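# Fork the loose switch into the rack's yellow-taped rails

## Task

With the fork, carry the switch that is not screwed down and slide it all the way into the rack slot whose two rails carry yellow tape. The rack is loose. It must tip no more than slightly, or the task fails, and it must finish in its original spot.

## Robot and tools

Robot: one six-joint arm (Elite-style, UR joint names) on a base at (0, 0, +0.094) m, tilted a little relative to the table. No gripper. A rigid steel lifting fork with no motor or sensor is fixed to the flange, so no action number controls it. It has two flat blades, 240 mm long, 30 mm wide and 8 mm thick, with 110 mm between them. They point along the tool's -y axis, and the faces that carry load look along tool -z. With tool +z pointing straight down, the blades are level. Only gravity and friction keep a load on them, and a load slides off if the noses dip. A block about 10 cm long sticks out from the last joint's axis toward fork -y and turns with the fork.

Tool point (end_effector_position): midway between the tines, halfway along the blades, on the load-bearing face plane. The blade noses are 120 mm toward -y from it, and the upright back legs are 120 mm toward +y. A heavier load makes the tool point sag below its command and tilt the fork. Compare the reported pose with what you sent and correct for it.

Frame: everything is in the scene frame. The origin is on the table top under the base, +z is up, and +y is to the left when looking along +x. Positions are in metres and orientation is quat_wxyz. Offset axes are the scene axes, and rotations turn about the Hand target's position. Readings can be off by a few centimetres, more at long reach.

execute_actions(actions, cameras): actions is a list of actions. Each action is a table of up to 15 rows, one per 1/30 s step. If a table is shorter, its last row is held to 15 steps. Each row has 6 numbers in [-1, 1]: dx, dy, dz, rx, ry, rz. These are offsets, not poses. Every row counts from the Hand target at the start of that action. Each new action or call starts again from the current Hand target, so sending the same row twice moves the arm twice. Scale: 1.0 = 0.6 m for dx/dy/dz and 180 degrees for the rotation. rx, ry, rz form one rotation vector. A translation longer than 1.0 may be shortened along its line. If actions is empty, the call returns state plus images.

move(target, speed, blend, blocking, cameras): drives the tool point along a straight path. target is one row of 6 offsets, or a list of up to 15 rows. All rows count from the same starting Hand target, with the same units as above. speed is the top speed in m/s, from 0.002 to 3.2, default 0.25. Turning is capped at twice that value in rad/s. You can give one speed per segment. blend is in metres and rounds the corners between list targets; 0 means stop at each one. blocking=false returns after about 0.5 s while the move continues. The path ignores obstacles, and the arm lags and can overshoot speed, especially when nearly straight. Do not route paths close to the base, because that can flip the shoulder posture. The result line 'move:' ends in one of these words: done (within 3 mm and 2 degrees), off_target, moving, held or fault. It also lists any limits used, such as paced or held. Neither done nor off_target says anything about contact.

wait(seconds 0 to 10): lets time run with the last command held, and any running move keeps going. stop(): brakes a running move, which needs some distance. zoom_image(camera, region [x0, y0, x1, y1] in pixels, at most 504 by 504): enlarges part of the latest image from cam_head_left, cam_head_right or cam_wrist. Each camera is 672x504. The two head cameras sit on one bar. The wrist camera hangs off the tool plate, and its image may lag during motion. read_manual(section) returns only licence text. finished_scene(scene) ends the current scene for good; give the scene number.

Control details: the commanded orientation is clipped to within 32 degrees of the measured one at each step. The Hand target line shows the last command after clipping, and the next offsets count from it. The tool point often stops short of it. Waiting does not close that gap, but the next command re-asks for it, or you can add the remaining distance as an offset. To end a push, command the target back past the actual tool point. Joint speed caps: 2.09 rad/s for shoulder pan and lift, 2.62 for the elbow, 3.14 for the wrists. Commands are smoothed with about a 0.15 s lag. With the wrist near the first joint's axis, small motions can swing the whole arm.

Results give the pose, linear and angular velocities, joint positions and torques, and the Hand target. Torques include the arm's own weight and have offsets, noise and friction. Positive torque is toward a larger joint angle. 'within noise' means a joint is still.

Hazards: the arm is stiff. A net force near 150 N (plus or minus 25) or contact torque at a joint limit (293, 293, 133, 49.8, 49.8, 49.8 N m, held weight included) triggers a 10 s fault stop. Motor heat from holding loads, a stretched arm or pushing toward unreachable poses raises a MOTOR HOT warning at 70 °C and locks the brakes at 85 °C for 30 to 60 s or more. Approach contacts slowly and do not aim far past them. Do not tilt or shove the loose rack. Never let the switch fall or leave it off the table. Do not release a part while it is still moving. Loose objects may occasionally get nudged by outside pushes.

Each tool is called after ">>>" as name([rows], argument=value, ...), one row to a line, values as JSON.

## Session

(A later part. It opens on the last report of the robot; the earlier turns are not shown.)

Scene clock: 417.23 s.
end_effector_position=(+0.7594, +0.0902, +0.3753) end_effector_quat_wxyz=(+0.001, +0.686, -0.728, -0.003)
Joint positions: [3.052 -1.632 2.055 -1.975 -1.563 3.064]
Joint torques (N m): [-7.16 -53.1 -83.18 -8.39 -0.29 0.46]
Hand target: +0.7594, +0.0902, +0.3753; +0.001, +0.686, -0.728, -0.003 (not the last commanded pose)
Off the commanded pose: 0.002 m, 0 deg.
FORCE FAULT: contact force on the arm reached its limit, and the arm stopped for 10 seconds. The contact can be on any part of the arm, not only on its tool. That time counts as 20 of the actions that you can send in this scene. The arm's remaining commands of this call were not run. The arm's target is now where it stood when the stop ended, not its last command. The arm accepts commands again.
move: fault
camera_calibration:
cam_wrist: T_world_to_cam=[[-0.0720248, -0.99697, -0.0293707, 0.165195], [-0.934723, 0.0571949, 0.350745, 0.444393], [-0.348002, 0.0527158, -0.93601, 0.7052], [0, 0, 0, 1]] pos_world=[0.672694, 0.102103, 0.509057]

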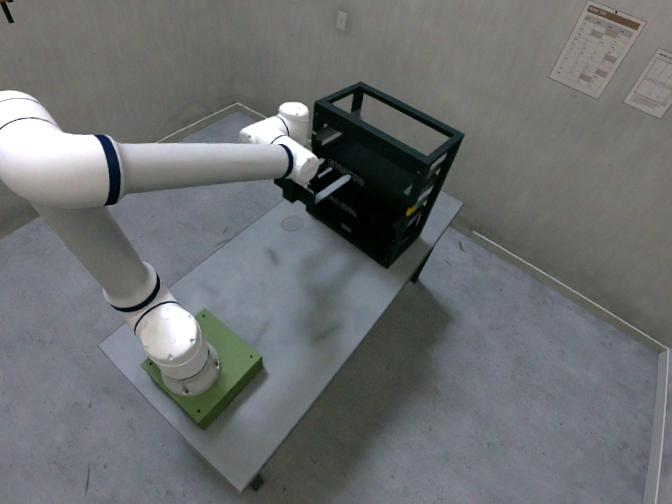

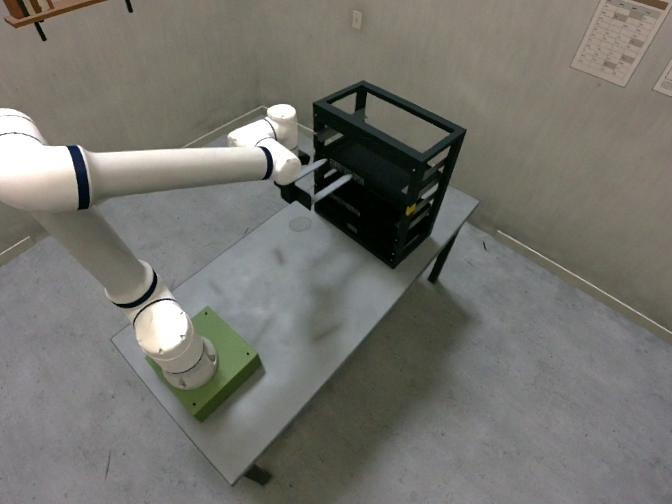

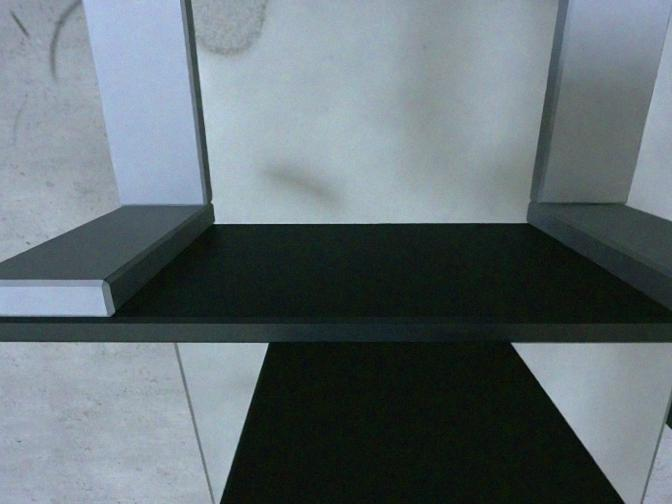

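>>> move([
  [-0.05,0.003,0,0,0,0],
  [-0.25,0.016,0.02,0,0,0],
], speed=[0.05,0.15], cameras=["all"])

>>> zoom_image(camera="cam_head_right", region=[290, 60, 490, 280])

>>> zoom_image(camera="cam_head_right", region=[300, 130, 360, 190])

Scene clock: 422.87 s.
end_effector_position=(+0.6096, +0.0998, +0.3873) end_effector_quat_wxyz=(+0.001, +0.686, -0.728, -0.003)
Joint positions: [3.027 -1.922 2.25 -1.88 -1.564 3.04]
Joint torques (N m): [-22.32 -37.82 -73.89 -5.33 0.65 -2.32]
Hand target: +0.6094, +0.0998, +0.3873; +0.001, +0.686, -0.728, -0.003
Off the commanded pose: 0.000 m, 0 deg.
move: done
camera_calibration:
cam_wrist: T_world_to_cam=[[-0.0720238, -0.996971, -0.0293639, 0.164325], [-0.93469, 0.0571913, 0.350833, 0.299551], [-0.348091, 0.0527145, -0.935978, 0.663824], [0, 0, 0, 1]] pos_world=[0.522894, 0.111703, 0.521057]

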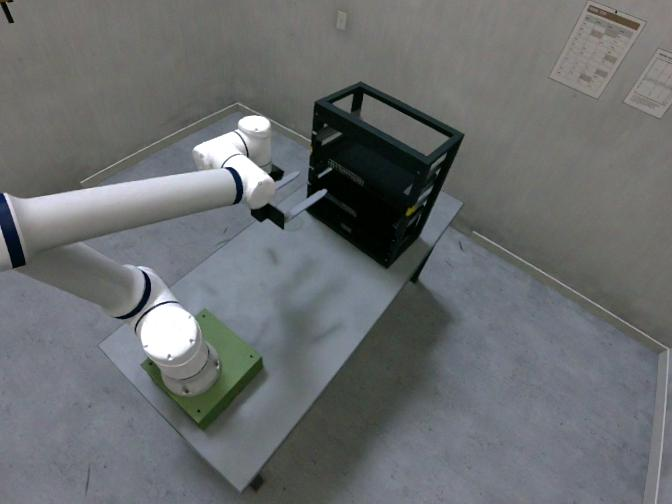

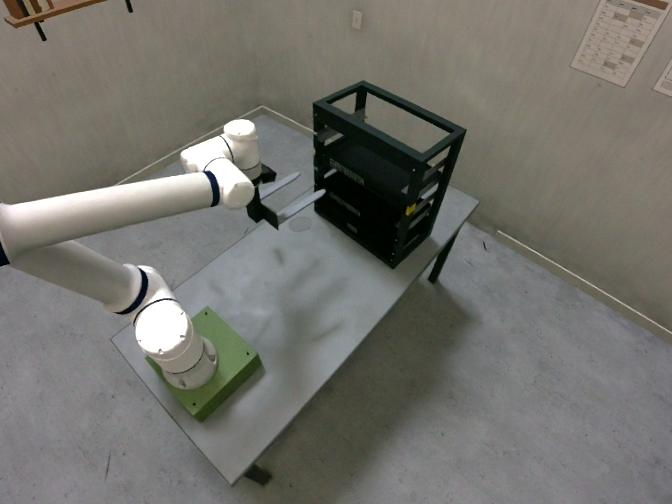

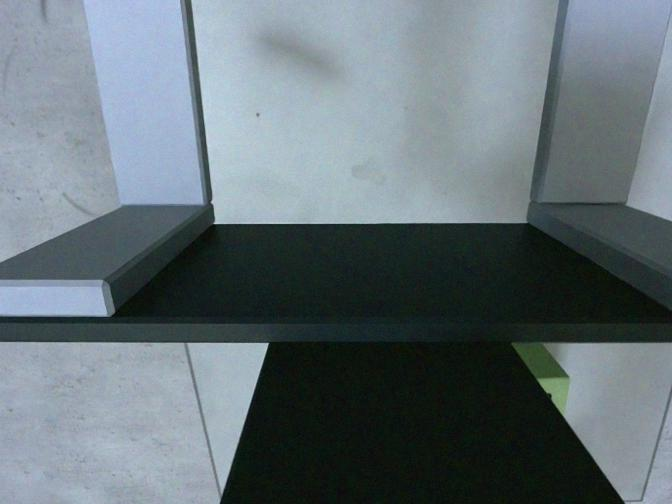

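Scaled by 2.291.

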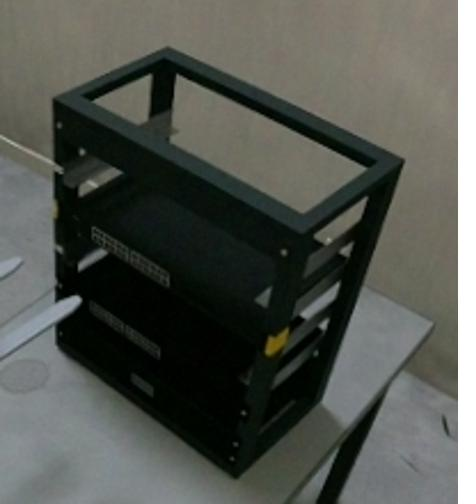

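Scaled by 8.400.

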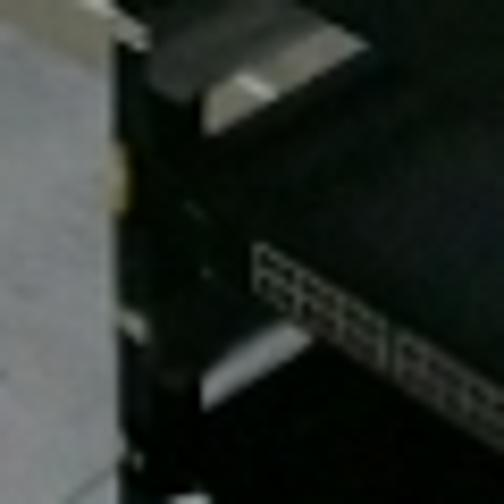

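Looks seated.

>>> finished_scene(scene=1)

The scene is finished: the task was done.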